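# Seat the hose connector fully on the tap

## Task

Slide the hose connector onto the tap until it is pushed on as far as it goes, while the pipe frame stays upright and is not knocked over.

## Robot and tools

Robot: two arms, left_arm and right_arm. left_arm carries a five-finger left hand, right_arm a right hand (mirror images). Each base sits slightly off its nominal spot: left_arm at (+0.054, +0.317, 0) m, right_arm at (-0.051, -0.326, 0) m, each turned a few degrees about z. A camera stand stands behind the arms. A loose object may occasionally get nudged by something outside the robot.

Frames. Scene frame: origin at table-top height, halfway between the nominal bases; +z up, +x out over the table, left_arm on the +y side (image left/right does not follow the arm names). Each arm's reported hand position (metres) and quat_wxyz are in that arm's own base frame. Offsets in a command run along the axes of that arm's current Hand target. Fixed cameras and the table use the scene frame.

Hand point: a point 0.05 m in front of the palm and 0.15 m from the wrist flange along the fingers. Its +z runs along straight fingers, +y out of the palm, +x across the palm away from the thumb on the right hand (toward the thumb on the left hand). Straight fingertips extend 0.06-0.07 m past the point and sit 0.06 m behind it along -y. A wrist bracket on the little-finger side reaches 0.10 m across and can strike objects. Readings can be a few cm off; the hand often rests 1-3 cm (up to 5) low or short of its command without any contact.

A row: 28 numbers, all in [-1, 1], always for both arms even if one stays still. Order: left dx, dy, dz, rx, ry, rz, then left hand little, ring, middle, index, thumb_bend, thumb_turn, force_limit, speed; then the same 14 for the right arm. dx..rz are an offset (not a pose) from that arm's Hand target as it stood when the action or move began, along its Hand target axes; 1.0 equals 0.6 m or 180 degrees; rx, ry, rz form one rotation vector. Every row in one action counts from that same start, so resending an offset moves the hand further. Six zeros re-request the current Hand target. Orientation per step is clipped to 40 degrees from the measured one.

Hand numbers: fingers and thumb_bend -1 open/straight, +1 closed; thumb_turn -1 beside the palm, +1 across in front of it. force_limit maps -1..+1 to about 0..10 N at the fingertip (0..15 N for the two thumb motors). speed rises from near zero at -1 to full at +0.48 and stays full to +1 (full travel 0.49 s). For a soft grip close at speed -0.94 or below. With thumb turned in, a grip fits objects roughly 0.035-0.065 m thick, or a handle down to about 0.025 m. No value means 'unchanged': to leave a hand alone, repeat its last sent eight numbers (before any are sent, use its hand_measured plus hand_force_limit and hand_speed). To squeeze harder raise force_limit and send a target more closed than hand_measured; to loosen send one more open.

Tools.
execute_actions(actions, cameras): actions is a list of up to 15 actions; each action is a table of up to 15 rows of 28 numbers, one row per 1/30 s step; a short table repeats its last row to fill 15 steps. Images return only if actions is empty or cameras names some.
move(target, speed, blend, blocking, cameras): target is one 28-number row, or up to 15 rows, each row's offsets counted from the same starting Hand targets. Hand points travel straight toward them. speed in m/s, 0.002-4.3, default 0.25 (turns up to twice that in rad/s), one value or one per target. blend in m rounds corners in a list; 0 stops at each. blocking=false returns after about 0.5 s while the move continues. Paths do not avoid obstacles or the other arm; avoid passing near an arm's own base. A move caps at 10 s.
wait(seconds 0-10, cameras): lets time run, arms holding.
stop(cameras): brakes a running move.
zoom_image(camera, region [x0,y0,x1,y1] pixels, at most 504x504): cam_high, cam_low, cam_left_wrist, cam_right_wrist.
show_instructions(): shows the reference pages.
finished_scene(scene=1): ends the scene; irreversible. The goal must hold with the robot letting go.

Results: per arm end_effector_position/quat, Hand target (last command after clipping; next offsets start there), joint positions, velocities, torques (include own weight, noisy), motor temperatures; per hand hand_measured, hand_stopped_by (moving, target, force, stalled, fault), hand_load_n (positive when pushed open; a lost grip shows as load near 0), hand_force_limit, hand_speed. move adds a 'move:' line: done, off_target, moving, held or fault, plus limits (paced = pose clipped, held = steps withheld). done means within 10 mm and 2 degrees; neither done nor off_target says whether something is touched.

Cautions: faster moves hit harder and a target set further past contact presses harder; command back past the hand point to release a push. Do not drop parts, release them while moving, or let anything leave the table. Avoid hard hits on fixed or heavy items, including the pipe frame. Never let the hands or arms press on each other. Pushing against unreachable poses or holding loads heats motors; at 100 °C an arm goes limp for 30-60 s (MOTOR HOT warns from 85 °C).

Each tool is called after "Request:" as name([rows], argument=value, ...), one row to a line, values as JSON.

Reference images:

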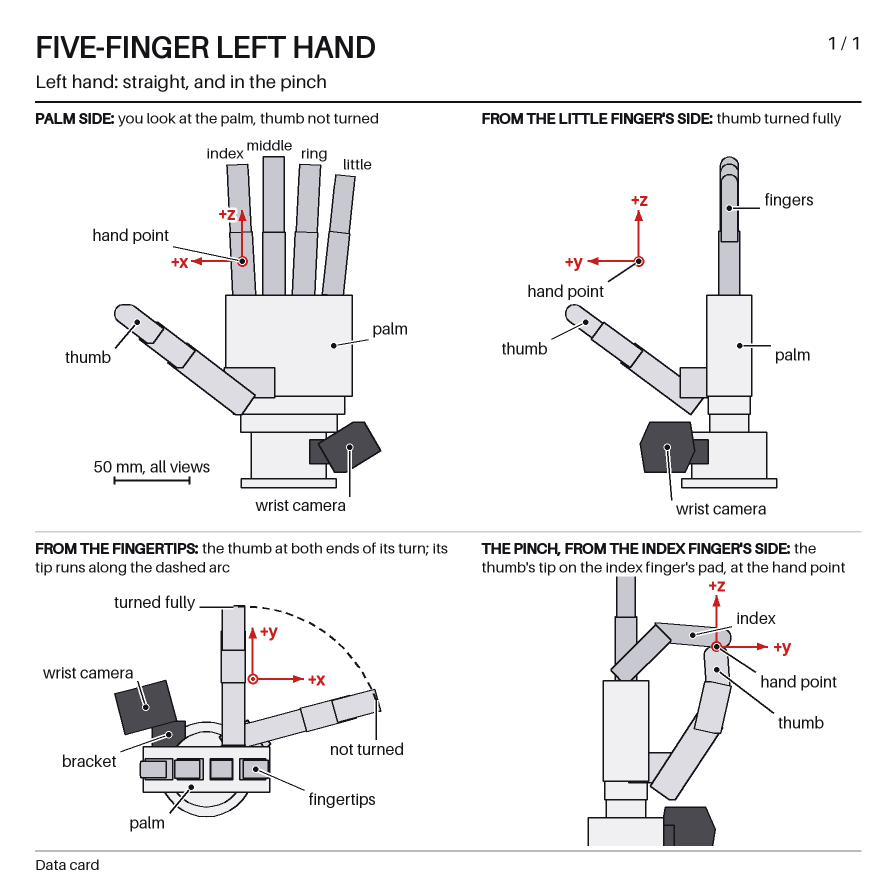

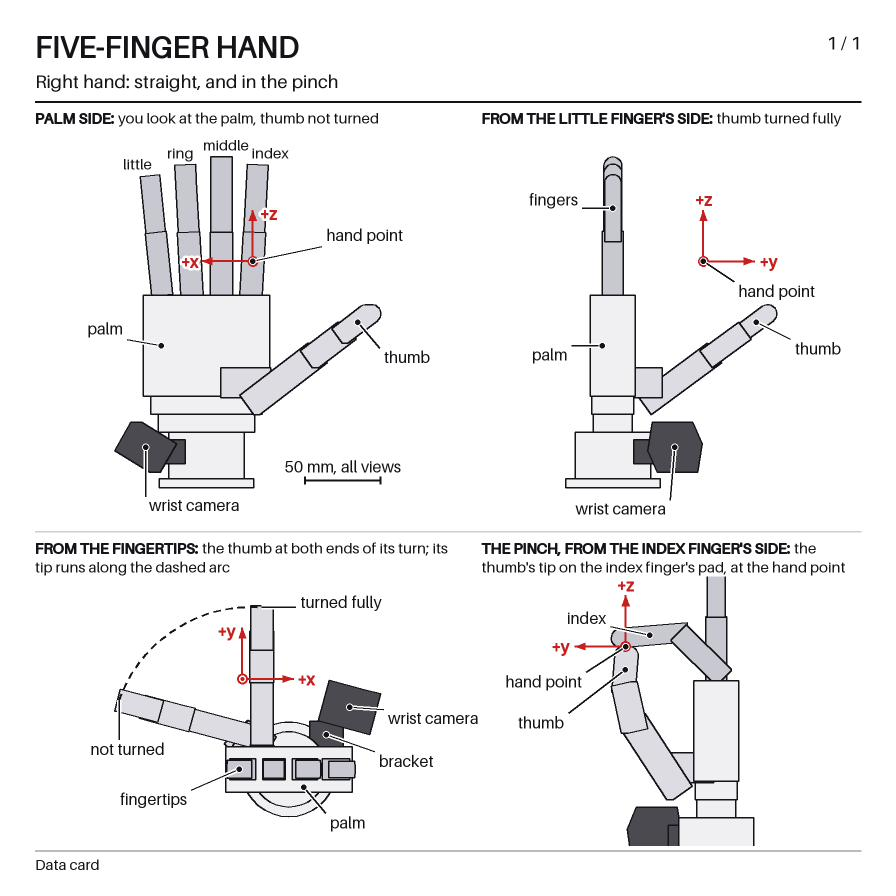

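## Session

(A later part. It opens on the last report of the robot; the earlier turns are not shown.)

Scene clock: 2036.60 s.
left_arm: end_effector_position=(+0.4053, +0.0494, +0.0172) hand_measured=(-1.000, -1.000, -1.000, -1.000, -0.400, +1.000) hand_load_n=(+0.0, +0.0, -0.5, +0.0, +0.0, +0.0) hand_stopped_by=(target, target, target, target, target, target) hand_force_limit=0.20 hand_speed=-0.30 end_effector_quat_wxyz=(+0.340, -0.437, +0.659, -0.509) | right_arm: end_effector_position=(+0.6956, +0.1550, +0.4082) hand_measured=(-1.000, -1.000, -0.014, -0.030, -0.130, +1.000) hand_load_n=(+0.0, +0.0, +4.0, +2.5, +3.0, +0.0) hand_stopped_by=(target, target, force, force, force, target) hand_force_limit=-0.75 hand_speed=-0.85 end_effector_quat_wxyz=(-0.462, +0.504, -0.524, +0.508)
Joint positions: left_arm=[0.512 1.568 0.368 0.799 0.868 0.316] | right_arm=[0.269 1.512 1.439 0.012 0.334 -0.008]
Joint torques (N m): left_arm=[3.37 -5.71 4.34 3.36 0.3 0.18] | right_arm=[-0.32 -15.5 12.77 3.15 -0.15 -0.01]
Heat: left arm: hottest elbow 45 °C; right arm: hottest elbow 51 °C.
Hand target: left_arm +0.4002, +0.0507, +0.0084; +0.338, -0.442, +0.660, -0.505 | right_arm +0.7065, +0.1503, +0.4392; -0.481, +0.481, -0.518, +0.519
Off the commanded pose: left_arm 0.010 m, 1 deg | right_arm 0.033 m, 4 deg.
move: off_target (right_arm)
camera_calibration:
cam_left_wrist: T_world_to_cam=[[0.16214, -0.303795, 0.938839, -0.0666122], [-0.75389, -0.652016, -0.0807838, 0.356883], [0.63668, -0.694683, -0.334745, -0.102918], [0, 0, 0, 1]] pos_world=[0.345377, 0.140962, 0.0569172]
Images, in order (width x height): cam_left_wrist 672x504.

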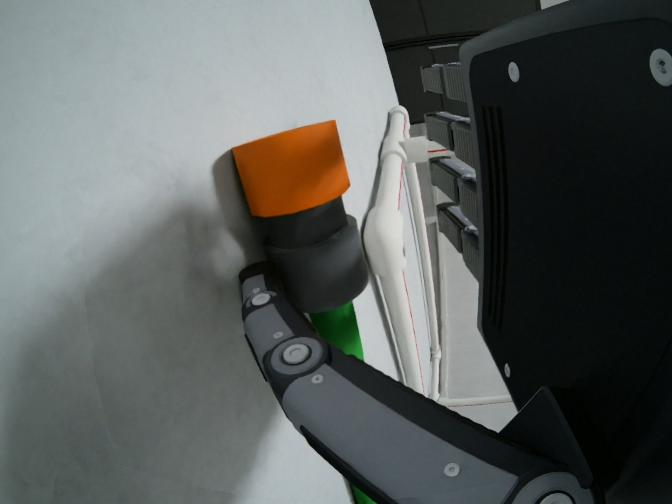

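Request:
move([
  [0.0125,0,0,0,0,0,-1,-1,-1,-1,-0.4,1,0.2,-0.3,0,0,0,0,0,0,-1,-1,0.45,0.45,0.1,1,-0.75,-0.85],
  [0.0125,0,0,0,0,0,-1,0.3,0.3,0.3,-0.4,1,-0.5,-0.88,0,0,0,0,0,0,-1,-1,0.45,0.45,0.1,1,-0.75,-0.85],
], speed=0.05, cameras=["cam_left_wrist"])

Scene clock: 2079.90 s.
left_arm: end_effector_position=(+0.4047, +0.0501, +0.0175) hand_measured=(-1.000, -0.044, -0.054, -0.054, -0.402, +1.000) hand_load_n=(+0.0, +4.5, +2.5, +3.0, +8.0, +3.5) hand_stopped_by=(target, force, force, force, target, target) hand_force_limit=-0.50 hand_speed=-0.88 end_effector_quat_wxyz=(+0.349, -0.435, +0.658, -0.506) | right_arm: end_effector_position=(+0.6956, +0.1550, +0.4082) hand_measured=(-1.000, -1.000, -0.014, -0.030, -0.130, +1.000) hand_load_n=(+0.0, +0.0, +4.0, +2.0, +2.5, +0.0) hand_stopped_by=(target, target, force, force, force, target) hand_force_limit=-0.75 hand_speed=-0.85 end_effector_quat_wxyz=(-0.462, +0.504, -0.524, +0.508)
Joint positions: left_arm=[0.511 1.568 0.357 0.826 0.857 0.316] | right_arm=[0.269 1.512 1.439 0.012 0.334 -0.008]
Joint torques (N m): left_arm=[2.14 -6.18 3.77 2.86 0.17 0.09] | right_arm=[-0.26 -15.68 12.75 3.15 -0.15 0]
Heat: left arm: hottest elbow 42 °C; right arm: hottest elbow 51 °C.
Hand target: left_arm +0.3975, +0.0438, +0.0085; +0.338, -0.442, +0.660, -0.505 | right_arm +0.7065, +0.1503, +0.4392; -0.481, +0.481, -0.518, +0.519
Off the commanded pose: left_arm 0.013 m, 1 deg | right_arm 0.033 m, 4 deg.
move: off_target (left_arm, right_arm); target 2's new numbers were sent with left_arm's hand 0.012 m and 1 deg from that target
camera_calibration:
cam_left_wrist: T_world_to_cam=[[0.153378, -0.31354, 0.937106, -0.0625746], [-0.746564, -0.658059, -0.0979844, 0.354561], [0.647393, -0.684581, -0.335009, -0.106683], [0, 0, 0, 1]] pos_world=[0.343366, 0.140669, 0.0576406]
Images, in order (width x height): cam_left_wrist 672x504.

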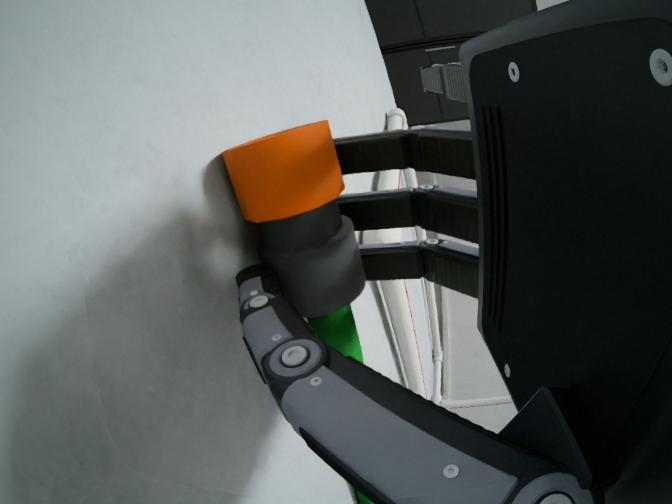

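Request:
move([
  [0,0,0,0,0,0,-1,0.35,0.35,0.35,-0.4,1,0.1,-0.88,0,0,0,0,0,0,-1,-1,0.45,0.45,0.1,1,-0.75,-0.85],
  [0,-0.113,-0.0303,0,0,0,-1,0.35,0.35,0.35,-0.4,1,0.1,-0.88,0,0,0,0,0,0,-1,-1,0.45,0.45,0.1,1,-0.75,-0.85],
], speed=0.08, cameras=["cam_left_wrist", "cam_high"])

Scene clock: 2093.83 s.
left_arm: end_effector_position=(+0.3853, +0.0395, +0.0637) hand_measured=(-1.000, -0.034, -0.036, -0.034, -0.404, +1.000) hand_load_n=(-0.5, +0.0, +4.0, +6.5, +11.0, -1.0) hand_stopped_by=(target, force, force, force, target, target) hand_force_limit=0.10 hand_speed=-0.88 end_effector_quat_wxyz=(+0.327, -0.454, +0.659, -0.503) | right_arm: end_effector_position=(+0.6956, +0.1550, +0.4082) hand_measured=(-1.000, -1.000, -0.014, -0.030, -0.130, +1.000) hand_load_n=(-0.5, +0.0, +4.0, +2.0, +2.5, +0.0) hand_stopped_by=(target, target, force, force, force, target) hand_force_limit=-0.75 hand_speed=-0.85 end_effector_quat_wxyz=(-0.462, +0.504, -0.524, +0.508)
Joint positions: left_arm=[0.51 1.285 0.356 0.487 0.853 0.316] | right_arm=[0.269 1.512 1.439 0.012 0.334 -0.008]
Joint torques (N m): left_arm=[2.2 -6.36 10.54 2.1 0.36 0.08] | right_arm=[-0.44 -15.68 12.78 3.17 -0.15 0]
Motor temperatures (°C): left_arm=[25 29 41 25 25 23] | right_arm=[24 37 51 24 24 25]
Heat: left arm: hottest elbow 41 °C; right arm: hottest elbow 51 °C.
Hand target: left_arm +0.3976, +0.0438, +0.0787; +0.338, -0.442, +0.660, -0.505 | right_arm +0.7065, +0.1503, +0.4392; -0.481, +0.481, -0.518, +0.519
Off the commanded pose: left_arm 0.020 m, 2 deg | right_arm 0.033 m, 4 deg.
move: off_target (left_arm, right_arm)
camera_calibration:
cam_left_wrist: T_world_to_cam=[[0.201974, -0.287995, 0.93609, -0.125902], [-0.748373, -0.661936, -0.0421779, 0.334944], [0.631779, -0.692026, -0.349222, -0.0787447], [0, 0, 0, 1]] pos_world=[0.325841, 0.130959, 0.104483]
Images, in order (width x height): cam_high 504x504, cam_left_wrist 672x504.

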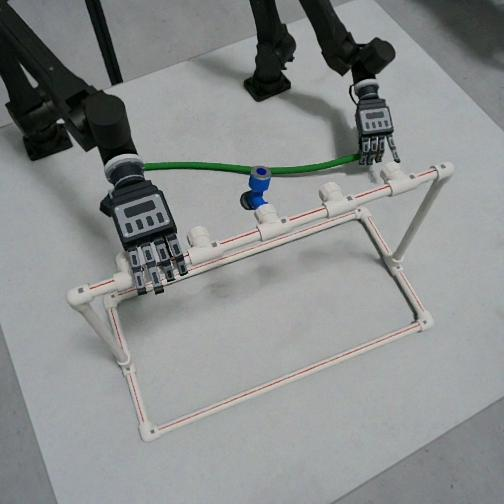

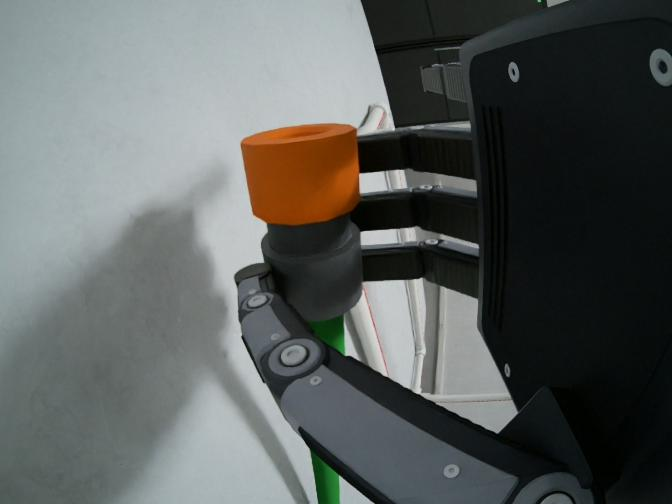

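Request:
move(target=[0,0,0,0,0,0,-1,0.4,0.4,0.35,-0.4,1,0.2,-0.88,0,0,0,0,0,0,-1,-1,0.45,0.45,0.1,1,-0.75,-0.85], speed=0.08, cameras=["cam_left_wrist"])

Scene clock: 2101.43 s.
left_arm: end_effector_position=(+0.3852, +0.0394, +0.0636) hand_measured=(-1.000, +0.006, -0.026, -0.034, -0.404, +1.000) hand_load_n=(+0.0, +6.0, +3.0, +5.0, +15.5, +5.5) hand_stopped_by=(target, force, force, force, target, target) hand_force_limit=0.20 hand_speed=-0.88 end_effector_quat_wxyz=(+0.326, -0.454, +0.659, -0.503) | right_arm: end_effector_position=(+0.6956, +0.1550, +0.4082) hand_measured=(-1.000, -1.000, -0.014, -0.030, -0.130, +1.000) hand_load_n=(+0.0, +0.0, +4.0, +2.0, +3.0, +0.0) hand_stopped_by=(target, target, force, force, force, target) hand_force_limit=-0.75 hand_speed=-0.85 end_effector_quat_wxyz=(-0.462, +0.504, -0.524, +0.508)
Joint positions: left_arm=[0.51 1.285 0.356 0.486 0.853 0.316] | right_arm=[0.269 1.512 1.439 0.012 0.334 -0.008]
Joint torques (N m): left_arm=[2.2 -6.36 10.52 2.14 0.36 0.08] | right_arm=[-0.38 -15.56 12.75 3.17 -0.16 0.01]
Heat: left arm: hottest elbow 42 °C; right arm: hottest elbow 51 °C.
Hand target: left_arm +0.3977, +0.0439, +0.0787; +0.338, -0.442, +0.660, -0.505 | right_arm +0.7065, +0.1503, +0.4392; -0.481, +0.481, -0.518, +0.519
Off the commanded pose: left_arm 0.020 m, 2 deg | right_arm 0.033 m, 4 deg.
move: off_target (left_arm, right_arm)
camera_calibration:
cam_left_wrist: T_world_to_cam=[[0.20287, -0.287452, 0.936064, -0.126082], [-0.7484, -0.661974, -0.0410849, 0.334694], [0.63146, -0.692215, -0.349423, -0.0786714], [0, 0, 0, 1]] pos_world=[0.325741, 0.130859, 0.104282]
Images, in order (width x height): cam_left_wrist 672x504.

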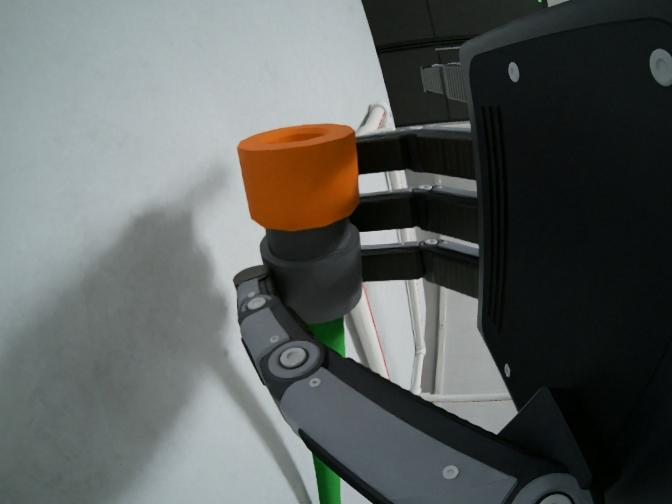

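Request:
move(target=[0.0702,-0.141,-0.0602,-0.025,0.0356,0.229,-1,0.4,0.4,0.35,-0.4,1,0.2,-0.88,0,0,0,0,0,0,-1,-1,0.45,0.45,0.1,1,-0.75,-0.85], speed=0.12, cameras=["cam_left_wrist", "cam_low"])

Scene clock: 2148.37 s.
left_arm: end_effector_position=(+0.3522, +0.0070, +0.1344) hand_measured=(-1.000, +0.008, -0.026, -0.034, -0.400, +1.000) hand_load_n=(+0.0, +0.0, +0.0, +0.5, +1.5, +1.0) hand_stopped_by=(target, force, force, force, target, target) hand_force_limit=0.20 hand_speed=-0.88 end_effector_quat_wxyz=(+0.414, -0.191, +0.816, -0.355) | right_arm: end_effector_position=(+0.6956, +0.1550, +0.4082) hand_measured=(-1.000, -1.000, -0.014, -0.030, -0.130, +1.000) hand_load_n=(+0.0, +0.0, +4.0, +2.0, +2.5, +0.0) hand_stopped_by=(target, target, force, force, force, target) hand_force_limit=-0.75 hand_speed=-0.85 end_effector_quat_wxyz=(-0.462, +0.504, -0.524, +0.508)
Joint positions: left_arm=[0.306 0.79 0.432 -0.203 0.703 1.018] | right_arm=[0.269 1.512 1.439 0.012 0.334 -0.008]
Joint torques (N m): left_arm=[1.85 -2.2 16.53 2.19 0.36 0.25] | right_arm=[-0.26 -15.38 12.75 3.17 -0.15 0]
Motor temperatures (°C): left_arm=[25 30 46 25 25 23] | right_arm=[24 37 52 24 24 25]
Heat: left arm: hottest elbow 46 °C; right arm: hottest elbow 52 °C.
Hand target: left_arm +0.3698, +0.0098, +0.1698; +0.440, -0.166, +0.809, -0.352 | right_arm +0.7065, +0.1503, +0.4392; -0.481, +0.481, -0.518, +0.519
Off the commanded pose: left_arm 0.040 m, 4 deg | right_arm 0.033 m, 4 deg.
move: off_target (left_arm, right_arm)
camera_calibration:
cam_left_wrist: T_world_to_cam=[[-0.0912404, -0.798159, 0.595498, -0.0421365], [-0.857489, -0.24109, -0.45452, 0.382471], [0.506348, -0.552104, -0.662415, 0.0296123], [0, 0, 0, 1]] pos_world=[0.309126, 0.0749273, 0.218548]
Images, in order (width x height): cam_low 504x504, cam_left_wrist 672x504.

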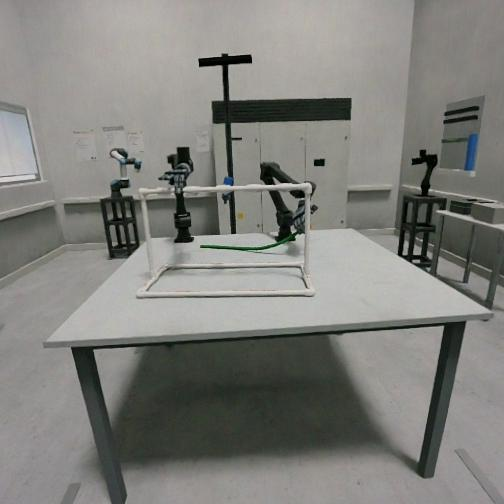

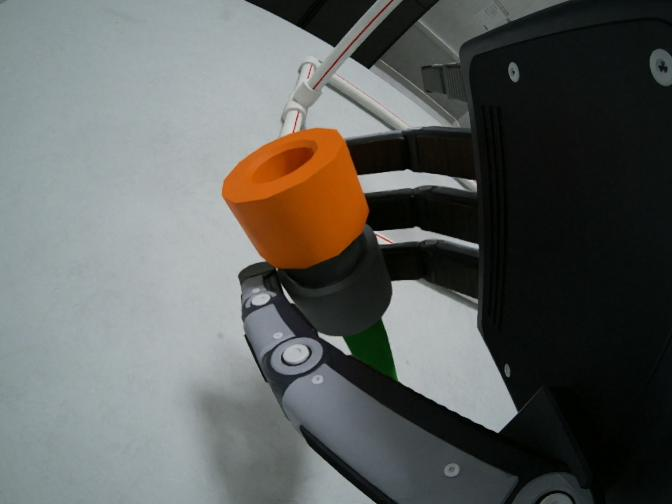

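Request:
execute_actions(actions=[], cameras=["all"])

Scene clock: 2205.50 s.
left_arm: end_effector_position=(+0.3522, +0.0070, +0.1344) hand_measured=(-1.000, +0.008, -0.026, -0.034, -0.400, +1.000) hand_load_n=(+0.0, +0.0, +0.0, +1.0, +1.5, +1.0) hand_stopped_by=(target, force, force, force, target, target) hand_force_limit=0.20 hand_speed=-0.88 end_effector_quat_wxyz=(+0.414, -0.190, +0.816, -0.355) | right_arm: end_effector_position=(+0.6956, +0.1550, +0.4082) hand_measured=(-1.000, -1.000, -0.014, -0.030, -0.130, +1.000) hand_load_n=(+0.0, -0.5, +4.0, +2.5, +3.0, +0.0) hand_stopped_by=(target, target, force, force, force, target) hand_force_limit=-0.75 hand_speed=-0.85 end_effector_quat_wxyz=(-0.462, +0.504, -0.524, +0.508)
Joint positions: left_arm=[0.306 0.79 0.432 -0.203 0.703 1.018] | right_arm=[0.269 1.512 1.439 0.012 0.334 -0.008]
Joint velocities: within noise
Joint torques (N m): left_arm=[1.9 -2.2 16.51 2.17 0.36 0.26] | right_arm=[-0.21 -15.56 12.77 3.14 -0.15 0]
Motor temperatures (°C): left_arm=[25 29 53 25 25 23] | right_arm=[24 37 52 24 24 25]
Heat: left arm: hottest elbow 53 °C; right arm: hottest elbow 52 °C.
Hand target: left_arm +0.3698, +0.0098, +0.1698; +0.440, -0.166, +0.809, -0.352 | right_arm +0.7065, +0.1503, +0.4392; -0.481, +0.481, -0.518, +0.519
Off the commanded pose: left_arm 0.040 m, 4 deg | right_arm 0.033 m, 4 deg.
camera_calibration:
cam_left_wrist: T_world_to_cam=[[-0.091768, -0.79851, 0.594946, -0.0418872], [-0.857401, -0.240478, -0.45501, 0.382551], [0.506401, -0.551863, -0.662575, 0.0296792], [0, 0, 0, 1]] pos_world=[0.309126, 0.0749266, 0.21865]
cam_right_wrist: T_world_to_cam=[[-0.0991204, -0.292021, -0.951262, 0.498169], [-0.562282, 0.805156, -0.18858, 0.32935], [0.820983, 0.516185, -0.244006, -0.441227], [0, 0, 0, 1]] pos_world=[0.596807, 0.108052, 0.428336]

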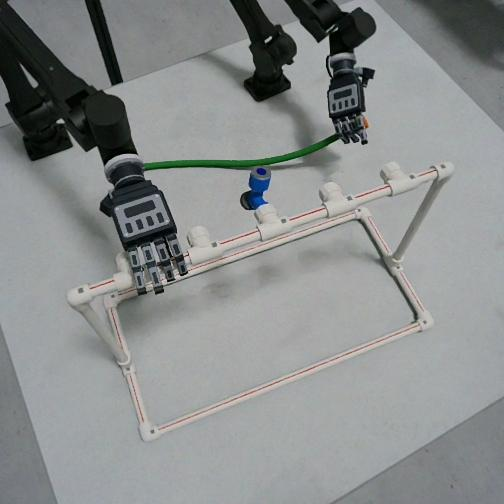

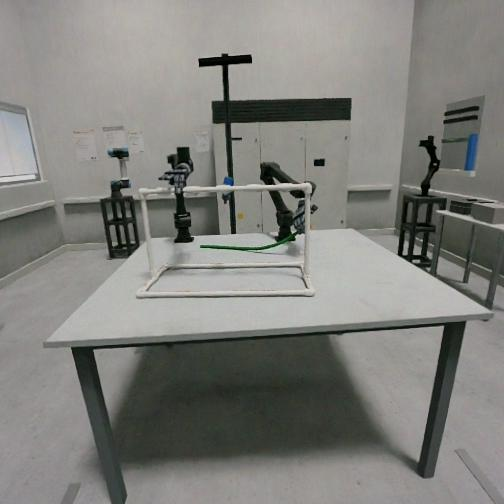

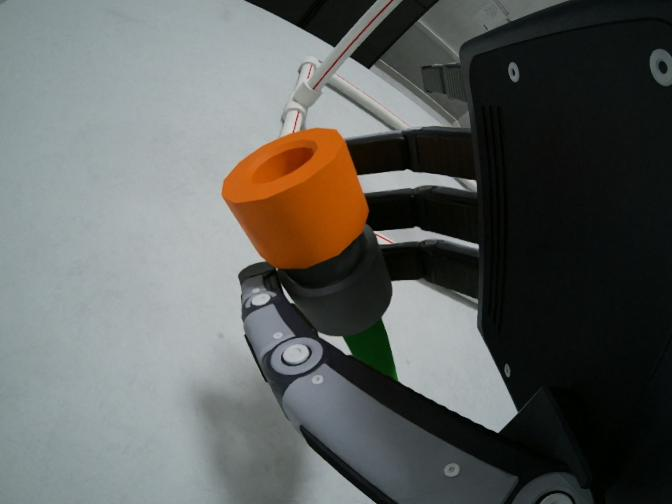

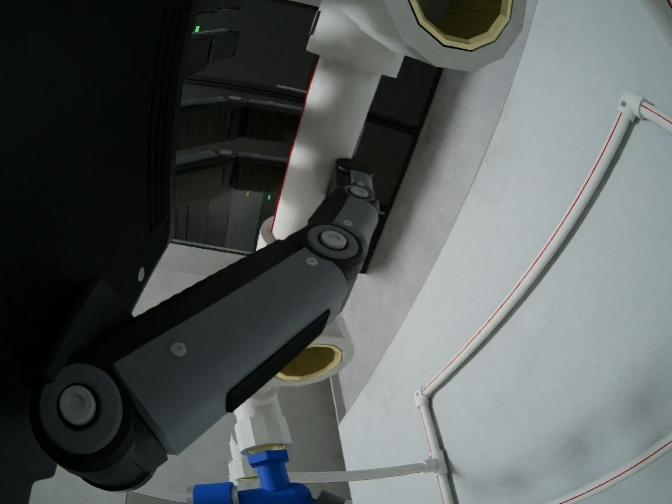

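Request:
execute_actions([
  [[0,0,0,0,0,0,-1,0.42,0.42,0.37,-0.4,1,0.1,-0.9,0,0,0,0,0,0,-1,-1,0.45,0.45,0.1,1,-0.75,-0.85]],
], cameras=["cam_left_wrist"])

Request:
wait(seconds=1, cameras=["cam_left_wrist"])

Scene clock: 2251.17 s.
left_arm: end_effector_position=(+0.3522, +0.0071, +0.1345) hand_measured=(-1.000, +0.420, +0.390, +0.370, -0.402, +1.000) hand_load_n=(+0.0, +0.0, +6.5, +1.0, +5.5, +0.5) hand_stopped_by=(target, target, force, target, target, target) hand_force_limit=0.10 hand_speed=-0.90 end_effector_quat_wxyz=(+0.414, -0.190, +0.817, -0.355) | right_arm: end_effector_position=(+0.6956, +0.1550, +0.4082) hand_measured=(-1.000, -1.000, -0.014, -0.030, -0.130, +1.000) hand_load_n=(+0.0, +0.0, +4.0, +2.5, +2.5, +0.0) hand_stopped_by=(target, target, force, force, force, target) hand_force_limit=-0.75 hand_speed=-0.85 end_effector_quat_wxyz=(-0.462, +0.504, -0.524, +0.508)
Joint positions: left_arm=[0.306 0.79 0.432 -0.203 0.703 1.019] | right_arm=[0.269 1.512 1.439 0.012 0.334 -0.008]
Joint torques (N m): left_arm=[1.85 -2.14 16.54 2.15 0.36 0.25] | right_arm=[-0.32 -15.62 12.79 3.17 -0.16 0]
Motor temperatures (°C): left_arm=[25 29 56 25 25 23] | right_arm=[24 37 52 24 24 25]
Heat: left arm: hottest elbow 56 °C; right arm: hottest elbow 52 °C.
Hand target: left_arm +0.3698, +0.0098, +0.1698; +0.440, -0.166, +0.809, -0.352 | right_arm +0.7065, +0.1503, +0.4392; -0.481, +0.481, -0.518, +0.519
Off the commanded pose: left_arm 0.040 m, 4 deg | right_arm 0.033 m, 4 deg.
camera_calibration:
cam_left_wrist: T_world_to_cam=[[-0.0924193, -0.798984, 0.594209, -0.0414908], [-0.857294, -0.239689, -0.455628, 0.382595], [0.506464, -0.55152, -0.662812, 0.0296861], [0, 0, 0, 1]] pos_world=[0.309126, 0.0749257, 0.218651]
Images, in order (width x height): cam_left_wrist 672x504.

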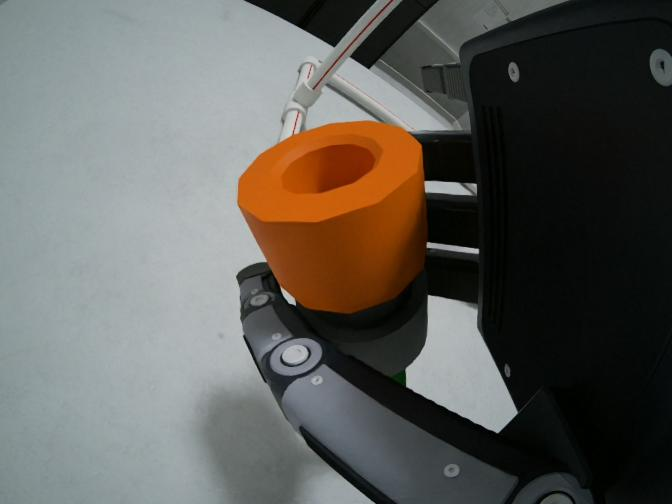

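Scene clock: 2252.17 s.
left_arm: end_effector_position=(+0.3522, +0.0071, +0.1345) hand_measured=(-1.000, +0.420, +0.390, +0.370, -0.402, +1.000) hand_load_n=(+0.0, +0.0, +6.5, +1.0, +5.5, +1.0) hand_stopped_by=(target, target, force, target, target, target) hand_force_limit=0.10 hand_speed=-0.90 end_effector_quat_wxyz=(+0.414, -0.190, +0.817, -0.355) | right_arm: end_effector_position=(+0.6956, +0.1550, +0.4082) hand_measured=(-1.000, -1.000, -0.014, -0.030, -0.130, +1.000) hand_load_n=(+0.0, +0.0, +4.0, +2.5, +3.0, +0.0) hand_stopped_by=(target, target, force, force, force, target) hand_force_limit=-0.75 hand_speed=-0.85 end_effector_quat_wxyz=(-0.462, +0.504, -0.524, +0.508)
Joint positions: left_arm=[0.306 0.79 0.432 -0.203 0.703 1.02] | right_arm=[0.269 1.512 1.439 0.012 0.334 -0.008]
Joint torques (N m): left_arm=[1.9 -2.2 16.53 2.17 0.36 0.25] | right_arm=[-0.38 -15.56 12.77 3.18 -0.16 0.01]
Motor temperatures (°C): left_arm=[25 29 56 25 25 23] | right_arm=[24 37 52 24 24 25]
Heat: left arm: hottest elbow 56 °C; right arm: hottest elbow 52 °C.
Hand target: left_arm +0.3698, +0.0098, +0.1698; +0.440, -0.166, +0.809, -0.352 | right_arm +0.7065, +0.1503, +0.4392; -0.481, +0.481, -0.518, +0.519
Off the commanded pose: left_arm 0.040 m, 4 deg | right_arm 0.033 m, 4 deg.
wait: 1.00 s; at rest by 0.17 s
camera_calibration:
cam_left_wrist: T_world_to_cam=[[-0.0926185, -0.799189, 0.593901, -0.0414066], [-0.857258, -0.239404, -0.455845, 0.382656], [0.506488, -0.551346, -0.662938, 0.0297599], [0, 0, 0, 1]] pos_world=[0.309127, 0.0749254, 0.218752]
Images, in order (width x height): cam_left_wrist 672x504.

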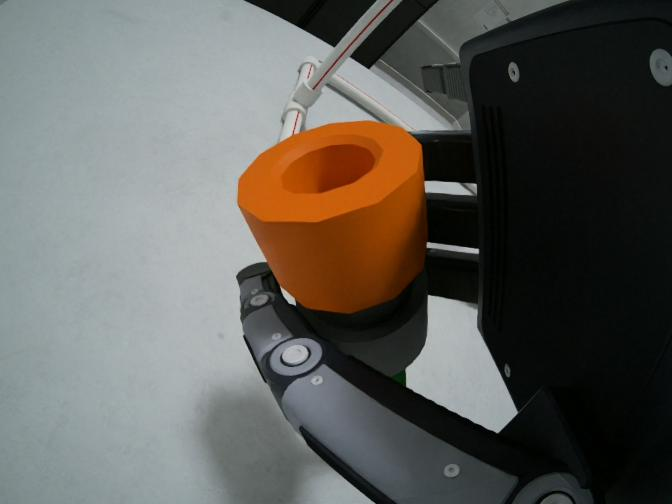

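Request:
move(target=[0.115,-0.217,0.204,-0.0124,0.0175,0.1147,-1,0.42,0.42,0.37,-0.4,1,0.1,-0.9,0,0,0,0,0,0,-1,-1,0.45,0.45,0.1,1,-0.75,-0.85], speed=0.09, cameras=["cam_left_wrist","cam_high"])

Scene clock: 2336.47 s.
left_arm: end_effector_position=(+0.4032, -0.1585, +0.1439) hand_measured=(-1.000, +0.420, +0.390, +0.370, -0.402, +1.000) hand_load_n=(+0.0, +0.0, +6.5, +0.5, +5.5, +1.0) hand_stopped_by=(target, target, force, target, target, target) hand_force_limit=0.10 hand_speed=-0.90 end_effector_quat_wxyz=(+0.443, -0.028, +0.862, -0.244) | right_arm: end_effector_position=(+0.6956, +0.1550, +0.4082) hand_measured=(-1.000, -1.000, -0.014, -0.030, -0.130, +1.000) hand_load_n=(+0.0, +0.0, +4.0, +2.0, +2.5, +0.0) hand_stopped_by=(target, target, force, force, force, target) hand_force_limit=-0.75 hand_speed=-0.85 end_effector_quat_wxyz=(-0.462, +0.504, -0.524, +0.508)
Joint positions: left_arm=[-0.45 1.015 0.573 -0.068 0.019 1.045] | right_arm=[0.269 1.512 1.439 0.012 0.334 -0.008]
Joint torques (N m): left_arm=[1.96 -3.43 16.46 3.86 -0.01 0.3] | right_arm=[-0.26 -15.62 12.75 3.18 -0.14 -0.01]
Motor temperatures (°C): left_arm=[25 29 58 25 25 23] | right_arm=[24 37 52 24 24 25]
Heat: left arm: hottest elbow 58 °C; right arm: hottest elbow 52 °C.
Hand target: left_arm +0.4276, -0.1727, +0.1772; +0.471, -0.017, +0.844, -0.256 | right_arm +0.7065, +0.1503, +0.4392; -0.481, +0.481, -0.518, +0.519
Off the commanded pose: left_arm 0.044 m, 4 deg | right_arm 0.033 m, 4 deg.
move: off_target (left_arm, right_arm)
camera_calibration:
cam_left_wrist: T_world_to_cam=[[-0.277799, -0.923775, 0.263566, -0.0721728], [-0.827271, 0.0905857, -0.554451, 0.445475], [0.488313, -0.372067, -0.789377, -0.0271887], [0, 0, 0, 1]] pos_world=[0.361756, -0.117141, 0.244554]
Images, in order (width x height): cam_high 504x504, cam_left_wrist 672x504.

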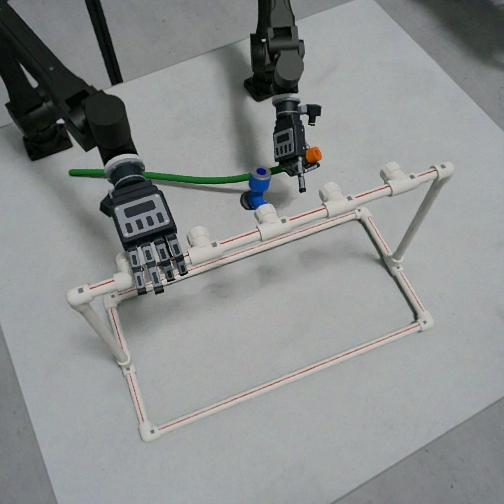

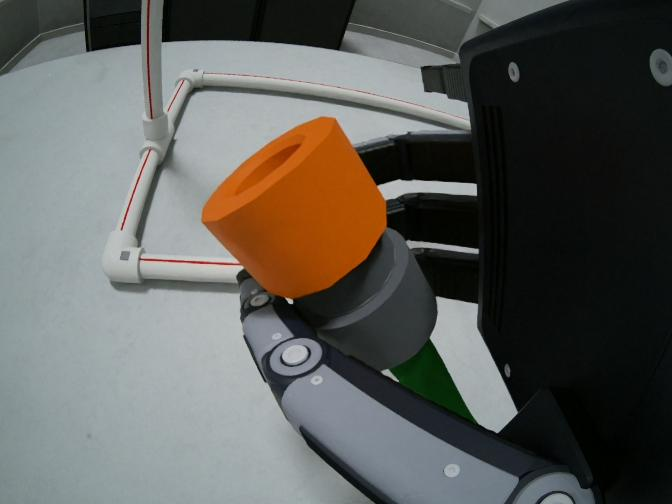

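Request:
move(target=[0.118,0.067,0.064,0,0,0,-1,0.42,0.42,0.37,-0.4,1,0.1,-0.9,0,0,0,0,0,0,-1,-1,0.45,0.45,0.1,1,-0.75,-0.85], speed=0.1, cameras=["cam_left_wrist"])

Scene clock: 2443.17 s.
left_arm: end_effector_position=(+0.4290, -0.1708, +0.0933) hand_measured=(-1.000, +0.420, +0.390, +0.370, -0.402, +1.000) hand_load_n=(+0.0, +0.5, +7.0, +0.0, +5.0, +1.0) hand_stopped_by=(target, target, force, target, target, target) hand_force_limit=0.10 hand_speed=-0.90 end_effector_quat_wxyz=(+0.470, -0.027, +0.844, -0.258) | right_arm: end_effector_position=(+0.6956, +0.1550, +0.4082) hand_measured=(-1.000, -1.000, -0.014, -0.030, -0.130, +1.000) hand_load_n=(+0.0, +0.0, +4.0, +2.0, +2.5, +0.0) hand_stopped_by=(target, target, force, force, force, target) hand_force_limit=-0.75 hand_speed=-0.85 end_effector_quat_wxyz=(-0.462, +0.504, -0.524, +0.508)
Joint positions: left_arm=[-0.45 1.212 0.498 0.275 0.019 1.047] | right_arm=[0.269 1.512 1.439 0.012 0.334 -0.008]
Joint torques (N m): left_arm=[2.02 -4.72 8.53 3.9 0.05 0.27] | right_arm=[-0.26 -15.44 12.75 3.12 -0.15 0.01]
Motor temperatures (°C): left_arm=[25 29 62 25 25 23] | right_arm=[24 37 53 24 24 25]
Heat: left arm: hottest elbow 62 °C; right arm: hottest elbow 53 °C.
Hand target: left_arm +0.4275, -0.1728, +0.0871; +0.470, -0.017, +0.844, -0.256 | right_arm +0.7065, +0.1503, +0.4392; -0.481, +0.481, -0.518, +0.519
Off the commanded pose: left_arm 0.007 m, 1 deg | right_arm 0.033 m, 4 deg.
move: off_target (right_arm)
camera_calibration:
cam_left_wrist: T_world_to_cam=[[-0.295225, -0.915756, 0.272457, -0.0549943], [-0.789744, 0.0734017, -0.609029, 0.425841], [0.537723, -0.394972, -0.744883, -0.113648], [0, 0, 0, 1]] pos_world=[0.381181, -0.126507, 0.189678]
Images, in order (width x height): cam_left_wrist 672x504.

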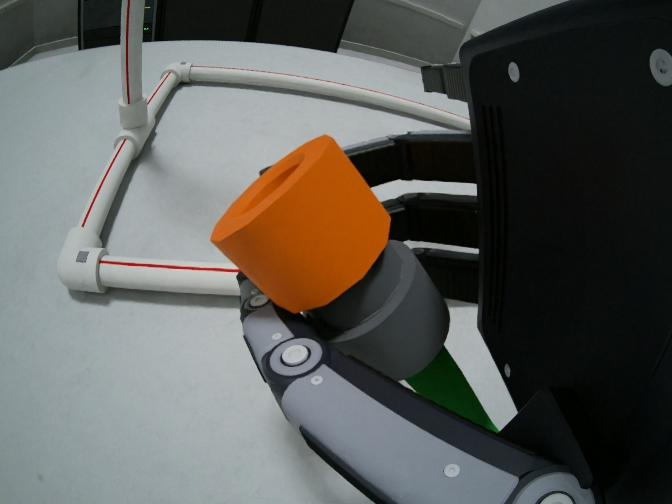

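Request:
execute_actions([
  [[0,0,0,0,0,0,-1,0.5,0.5,0.5,-0.4,1,0.5,-0.9,0,0,0,0,0,0,-1,-1,0.45,0.45,0.1,1,-0.75,-0.85]],
], cameras=["cam_left_wrist"])

Scene clock: 2452.23 s.
left_arm: end_effector_position=(+0.4290, -0.1708, +0.0933) hand_measured=(-1.000, +0.500, +0.396, +0.500, -0.402, +1.000) hand_load_n=(+0.0, +0.5, +8.0, +0.0, +6.5, +1.5) hand_stopped_by=(target, target, force, target, target, target) hand_force_limit=0.50 hand_speed=-0.90 end_effector_quat_wxyz=(+0.470, -0.026, +0.844, -0.258) | right_arm: end_effector_position=(+0.6956, +0.1550, +0.4082) hand_measured=(-1.000, -1.000, -0.014, -0.030, -0.130, +1.000) hand_load_n=(+0.0, +0.0, +4.0, +2.0, +2.5, +0.0) hand_stopped_by=(target, target, force, force, force, target) hand_force_limit=-0.75 hand_speed=-0.85 end_effector_quat_wxyz=(-0.462, +0.504, -0.524, +0.508)
Joint positions: left_arm=[-0.45 1.212 0.498 0.275 0.019 1.047] | right_arm=[0.269 1.512 1.439 0.012 0.334 -0.008]
Joint torques (N m): left_arm=[2.02 -4.78 8.53 3.92 0.06 0.27] | right_arm=[-0.21 -15.56 12.83 3.15 -0.15 0]
Motor temperatures (°C): left_arm=[25 29 58 25 25 23] | right_arm=[23 37 53 24 24 25]
Heat: left arm: hottest elbow 58 °C; right arm: hottest elbow 53 °C.
Hand target: left_arm +0.4275, -0.1728, +0.0870; +0.470, -0.017, +0.844, -0.256 | right_arm +0.7065, +0.1503, +0.4392; -0.481, +0.481, -0.518, +0.519
Off the commanded pose: left_arm 0.007 m, 1 deg | right_arm 0.033 m, 4 deg.
camera_calibration:
cam_left_wrist: T_world_to_cam=[[-0.295439, -0.915767, 0.272188, -0.0548633], [-0.789649, 0.0737081, -0.609115, 0.42586], [0.537745, -0.39489, -0.744911, -0.113641], [0, 0, 0, 1]] pos_world=[0.381181, -0.126507, 0.189678]
Images, in order (width x height): cam_left_wrist 672x504.

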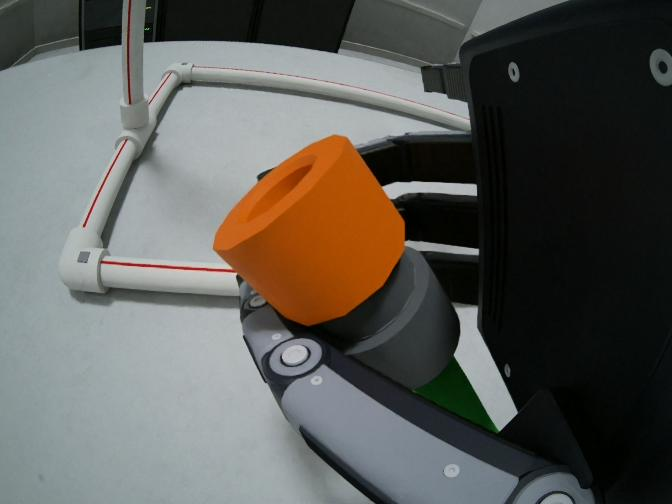

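Request:
execute_actions([
  [[0,0,0,0,0,0,-1,0.6,0.52,0.6,-0.4,1,0.5,-0.9,0,0,0,0,0,0,-1,-1,0.45,0.45,0.1,1,-0.75,-0.85]],
], cameras=["cam_left_wrist"])

Scene clock: 2463.67 s.
left_arm: end_effector_position=(+0.4290, -0.1708, +0.0933) hand_measured=(-1.000, +0.600, +0.396, +0.600, -0.402, +1.000) hand_load_n=(+0.0, +1.0, +8.0, +0.0, +6.5, +1.0) hand_stopped_by=(target, target, force, target, target, target) hand_force_limit=0.50 hand_speed=-0.90 end_effector_quat_wxyz=(+0.470, -0.026, +0.844, -0.258) | right_arm: end_effector_position=(+0.6956, +0.1550, +0.4082) hand_measured=(-1.000, -1.000, -0.014, -0.030, -0.130, +1.000) hand_load_n=(+0.0, +0.0, +4.0, +2.0, +2.5, +0.0) hand_stopped_by=(target, target, force, force, force, target) hand_force_limit=-0.75 hand_speed=-0.85 end_effector_quat_wxyz=(-0.462, +0.504, -0.524, +0.508)
Joint positions: left_arm=[-0.45 1.212 0.498 0.275 0.019 1.047] | right_arm=[0.269 1.512 1.439 0.012 0.334 -0.008]
Joint torques (N m): left_arm=[2.02 -4.78 8.51 3.92 0.05 0.27] | right_arm=[-0.38 -15.5 12.74 3.15 -0.16 0]
Motor temperatures (°C): left_arm=[25 29 55 25 25 23] | right_arm=[23 37 53 24 24 25]
Heat: left arm: hottest elbow 55 °C; right arm: hottest elbow 53 °C.
Hand target: left_arm +0.4275, -0.1728, +0.0870; +0.470, -0.017, +0.844, -0.256 | right_arm +0.7065, +0.1503, +0.4392; -0.481, +0.481, -0.518, +0.519
Off the commanded pose: left_arm 0.007 m, 1 deg | right_arm 0.033 m, 4 deg.
camera_calibration:
cam_left_wrist: T_world_to_cam=[[-0.295575, -0.915836, 0.271808, -0.0547762], [-0.789548, 0.074011, -0.60921, 0.425939], [0.53782, -0.394673, -0.744972, -0.113556], [0, 0, 0, 1]] pos_world=[0.381181, -0.126508, 0.189779]
Images, in order (width x height): cam_left_wrist 672x504.

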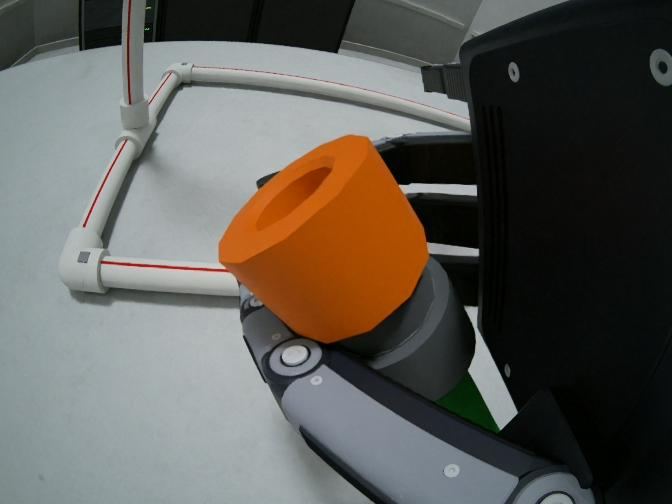

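Request:
execute_actions([
  [[0,0,0,0,0,0,-1,0.6,0.52,0.6,-0.2,1,0.5,-0.9,0,0,0,0,0,0,-1,-1,0.45,0.45,0.1,1,-0.75,-0.85]],
], cameras=["cam_left_wrist"])

Scene clock: 2492.73 s.
left_arm: end_effector_position=(+0.4290, -0.1708, +0.0933) hand_measured=(-1.000, +0.600, +0.396, +0.600, -0.386, +1.000) hand_load_n=(+0.0, +1.0, +9.0, +0.0, +11.5, +2.0) hand_stopped_by=(target, target, force, target, force, target) hand_force_limit=0.50 hand_speed=-0.90 end_effector_quat_wxyz=(+0.470, -0.026, +0.844, -0.258) | right_arm: end_effector_position=(+0.6956, +0.1550, +0.4082) hand_measured=(-1.000, -1.000, -0.014, -0.030, -0.130, +1.000) hand_load_n=(+0.0, +0.0, +4.0, +2.5, +3.0, +0.0) hand_stopped_by=(target, target, force, force, force, target) hand_force_limit=-0.75 hand_speed=-0.85 end_effector_quat_wxyz=(-0.462, +0.504, -0.524, +0.508)
Joint positions: left_arm=[-0.45 1.212 0.498 0.275 0.019 1.047] | right_arm=[0.269 1.512 1.439 0.012 0.334 -0.008]
Joint torques (N m): left_arm=[2.02 -4.78 8.51 3.92 0.05 0.27] | right_arm=[-0.26 -15.5 12.75 3.17 -0.15 0]
Motor temperatures (°C): left_arm=[25 29 50 25 25 23] | right_arm=[23 37 53 24 24 25]
Heat: left arm: hottest elbow 50 °C; right arm: hottest elbow 53 °C.
Hand target: left_arm +0.4275, -0.1728, +0.0870; +0.470, -0.017, +0.844, -0.256 | right_arm +0.7065, +0.1503, +0.4392; -0.481, +0.481, -0.518, +0.519
Off the commanded pose: left_arm 0.007 m, 1 deg | right_arm 0.033 m, 4 deg.
camera_calibration:
cam_left_wrist: T_world_to_cam=[[-0.295575, -0.915836, 0.271808, -0.0547762], [-0.789548, 0.074011, -0.60921, 0.425939], [0.53782, -0.394673, -0.744972, -0.113556], [0, 0, 0, 1]] pos_world=[0.381181, -0.126508, 0.189779]
Images, in order (width x height): cam_left_wrist 672x504.

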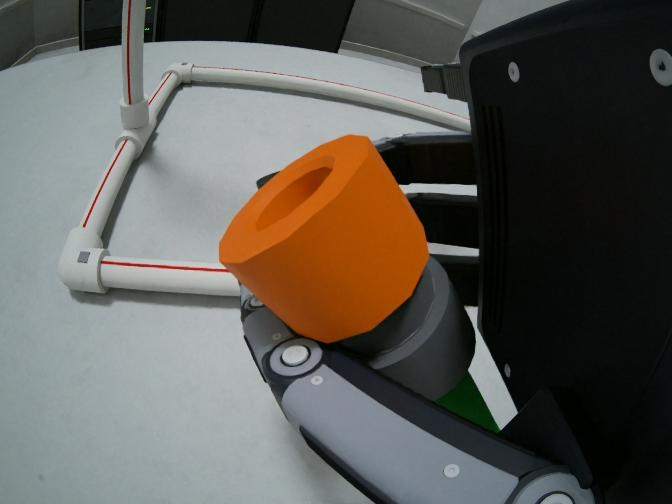

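Request:
execute_actions([
  [[0,0,0,0,0,0,-1,0.8,0.52,0.85,-0.2,1,0.3,-0.88,0,0,0,0,0,0,-1,-1,0.45,0.45,0.1,1,-0.75,-0.85]],
], cameras=["cam_left_wrist"])

Scene clock: 2500.00 s.
left_arm: end_effector_position=(+0.4292, -0.1708, +0.0935) hand_measured=(-1.000, +0.800, +0.396, +0.850, -0.386, +1.000) hand_load_n=(+0.5, +2.5, +8.5, +1.0, +11.5, +2.0) hand_stopped_by=(target, target, force, target, force, target) hand_force_limit=0.30 hand_speed=-0.88 end_effector_quat_wxyz=(+0.471, -0.026, +0.843, -0.258) | right_arm: end_effector_position=(+0.6956, +0.1550, +0.4082) hand_measured=(-1.000, -1.000, -0.014, -0.030, -0.130, +1.000) hand_load_n=(+0.0, +0.0, +4.0, +2.0, +3.0, +0.0) hand_stopped_by=(target, target, force, force, force, target) hand_force_limit=-0.75 hand_speed=-0.85 end_effector_quat_wxyz=(-0.462, +0.504, -0.524, +0.508)
Joint positions: left_arm=[-0.45 1.212 0.498 0.276 0.019 1.047] | right_arm=[0.269 1.512 1.439 0.012 0.334 -0.008]
Joint torques (N m): left_arm=[2.08 -4.78 8.51 3.86 0.06 0.26] | right_arm=[-0.32 -15.56 12.75 3.17 -0.15 0]
Heat: left arm: hottest elbow 49 °C; right arm: hottest elbow 53 °C.
Hand target: left_arm +0.4275, -0.1728, +0.0870; +0.470, -0.017, +0.844, -0.256 | right_arm +0.7065, +0.1503, +0.4392; -0.481, +0.481, -0.518, +0.519
Off the commanded pose: left_arm 0.007 m, 1 deg | right_arm 0.033 m, 4 deg.
camera_calibration:
cam_left_wrist: T_world_to_cam=[[-0.295871, -0.915678, 0.272019, -0.0546808], [-0.788937, 0.0736956, -0.610039, 0.425962], [0.538553, -0.395098, -0.744217, -0.11401], [0, 0, 0, 1]] pos_world=[0.38128, -0.126507, 0.189879]
Images, in order (width x height): cam_left_wrist 672x504.

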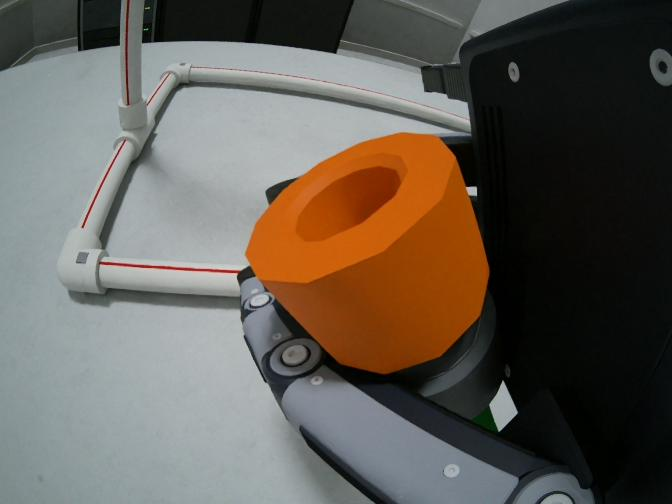

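Request:
execute_actions([
  [[0,0,0,0,0,0,-1,0.8,0.52,1.0,-0.2,1,0.3,-0.88,0,0,0,0,0,0,-1,-1,0.45,0.45,0.1,1,-0.75,-0.85]],
], cameras=["cam_left_wrist"])

Scene clock: 2516.80 s.
left_arm: end_effector_position=(+0.4292, -0.1708, +0.0935) hand_measured=(-1.000, +0.800, +0.396, +0.880, -0.386, +1.000) hand_load_n=(+0.0, +0.0, +8.5, +9.0, +11.5, +1.5) hand_stopped_by=(target, target, force, force, force, target) hand_force_limit=0.30 hand_speed=-0.88 end_effector_quat_wxyz=(+0.471, -0.026, +0.843, -0.258) | right_arm: end_effector_position=(+0.6956, +0.1550, +0.4082) hand_measured=(-1.000, -1.000, -0.014, -0.030, -0.130, +1.000) hand_load_n=(+0.0, +0.0, +4.0, +2.0, +3.0, +0.0) hand_stopped_by=(target, target, force, force, force, target) hand_force_limit=-0.75 hand_speed=-0.85 end_effector_quat_wxyz=(-0.462, +0.504, -0.524, +0.508)
Joint positions: left_arm=[-0.45 1.212 0.498 0.276 0.019 1.047] | right_arm=[0.269 1.512 1.439 0.012 0.334 -0.008]
Joint torques (N m): left_arm=[2.08 -4.72 8.53 3.86 0.06 0.26] | right_arm=[-0.32 -15.44 12.78 3.15 -0.15 0]
Heat: left arm: hottest elbow 48 °C; right arm: hottest elbow 53 °C.
Hand target: left_arm +0.4275, -0.1728, +0.0870; +0.470, -0.017, +0.844, -0.256 | right_arm +0.7065, +0.1503, +0.4392; -0.481, +0.481, -0.518, +0.519
Off the commanded pose: left_arm 0.007 m, 1 deg | right_arm 0.033 m, 4 deg.
camera_calibration:
cam_left_wrist: T_world_to_cam=[[-0.295871, -0.915678, 0.272019, -0.0546808], [-0.788937, 0.0736956, -0.610039, 0.425962], [0.538553, -0.395098, -0.744217, -0.11401], [0, 0, 0, 1]] pos_world=[0.38128, -0.126507, 0.189879]
Images, in order (width x height): cam_left_wrist 672x504.

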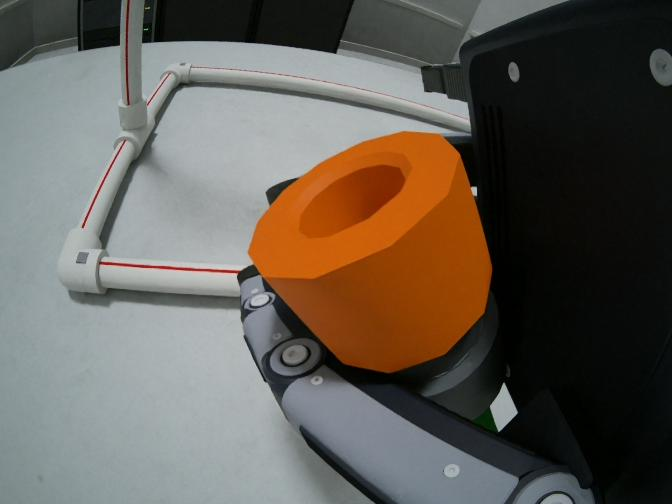

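Request:
execute_actions([
  [[0,0,0,0,0,0,-1,0.95,0.52,1.0,-0.2,1,0.1,-0.88,0,0,0,0,0,0,-1,-1,0.45,0.45,0.1,1,-0.75,-0.85]],
], cameras=["cam_left_wrist"])

Scene clock: 2522.77 s.
left_arm: end_effector_position=(+0.4290, -0.1715, +0.0935) hand_measured=(-1.000, +0.864, +0.396, +0.880, -0.386, +1.000) hand_load_n=(+0.0, +5.5, +8.5, +2.0, +12.0, +2.5) hand_stopped_by=(target, force, force, force, force, target) hand_force_limit=0.10 hand_speed=-0.88 end_effector_quat_wxyz=(+0.470, -0.025, +0.843, -0.259) | right_arm: end_effector_position=(+0.6956, +0.1550, +0.4082) hand_measured=(-1.000, -1.000, -0.014, -0.030, -0.130, +1.000) hand_load_n=(+0.0, +0.0, +4.0, +2.0, +3.0, +0.0) hand_stopped_by=(target, target, force, force, force, target) hand_force_limit=-0.75 hand_speed=-0.85 end_effector_quat_wxyz=(-0.462, +0.504, -0.524, +0.508)
Joint positions: left_arm=[-0.45 1.212 0.498 0.276 0.02 1.047] | right_arm=[0.269 1.512 1.439 0.012 0.334 -0.008]
Joint torques (N m): left_arm=[2.14 -4.84 8.51 3.88 -0.01 0.27] | right_arm=[-0.32 -15.44 12.77 3.18 -0.15 0.01]
Heat: left arm: hottest elbow 48 °C; right arm: hottest elbow 53 °C.
Hand target: left_arm +0.4275, -0.1727, +0.0870; +0.470, -0.018, +0.844, -0.256 | right_arm +0.7065, +0.1503, +0.4392; -0.481, +0.481, -0.518, +0.519
Off the commanded pose: left_arm 0.007 m, 1 deg | right_arm 0.033 m, 4 deg.
camera_calibration:
cam_left_wrist: T_world_to_cam=[[-0.297794, -0.914876, 0.272617, -0.0544467], [-0.7889, 0.0750431, -0.609922, 0.426057], [0.537545, -0.396699, -0.744094, -0.113999], [0, 0, 0, 1]] pos_world=[0.381182, -0.127008, 0.189878]
Images, in order (width x height): cam_left_wrist 672x504.

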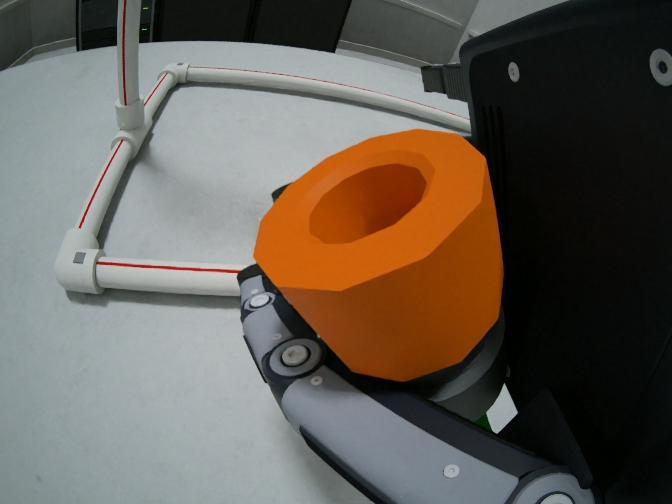

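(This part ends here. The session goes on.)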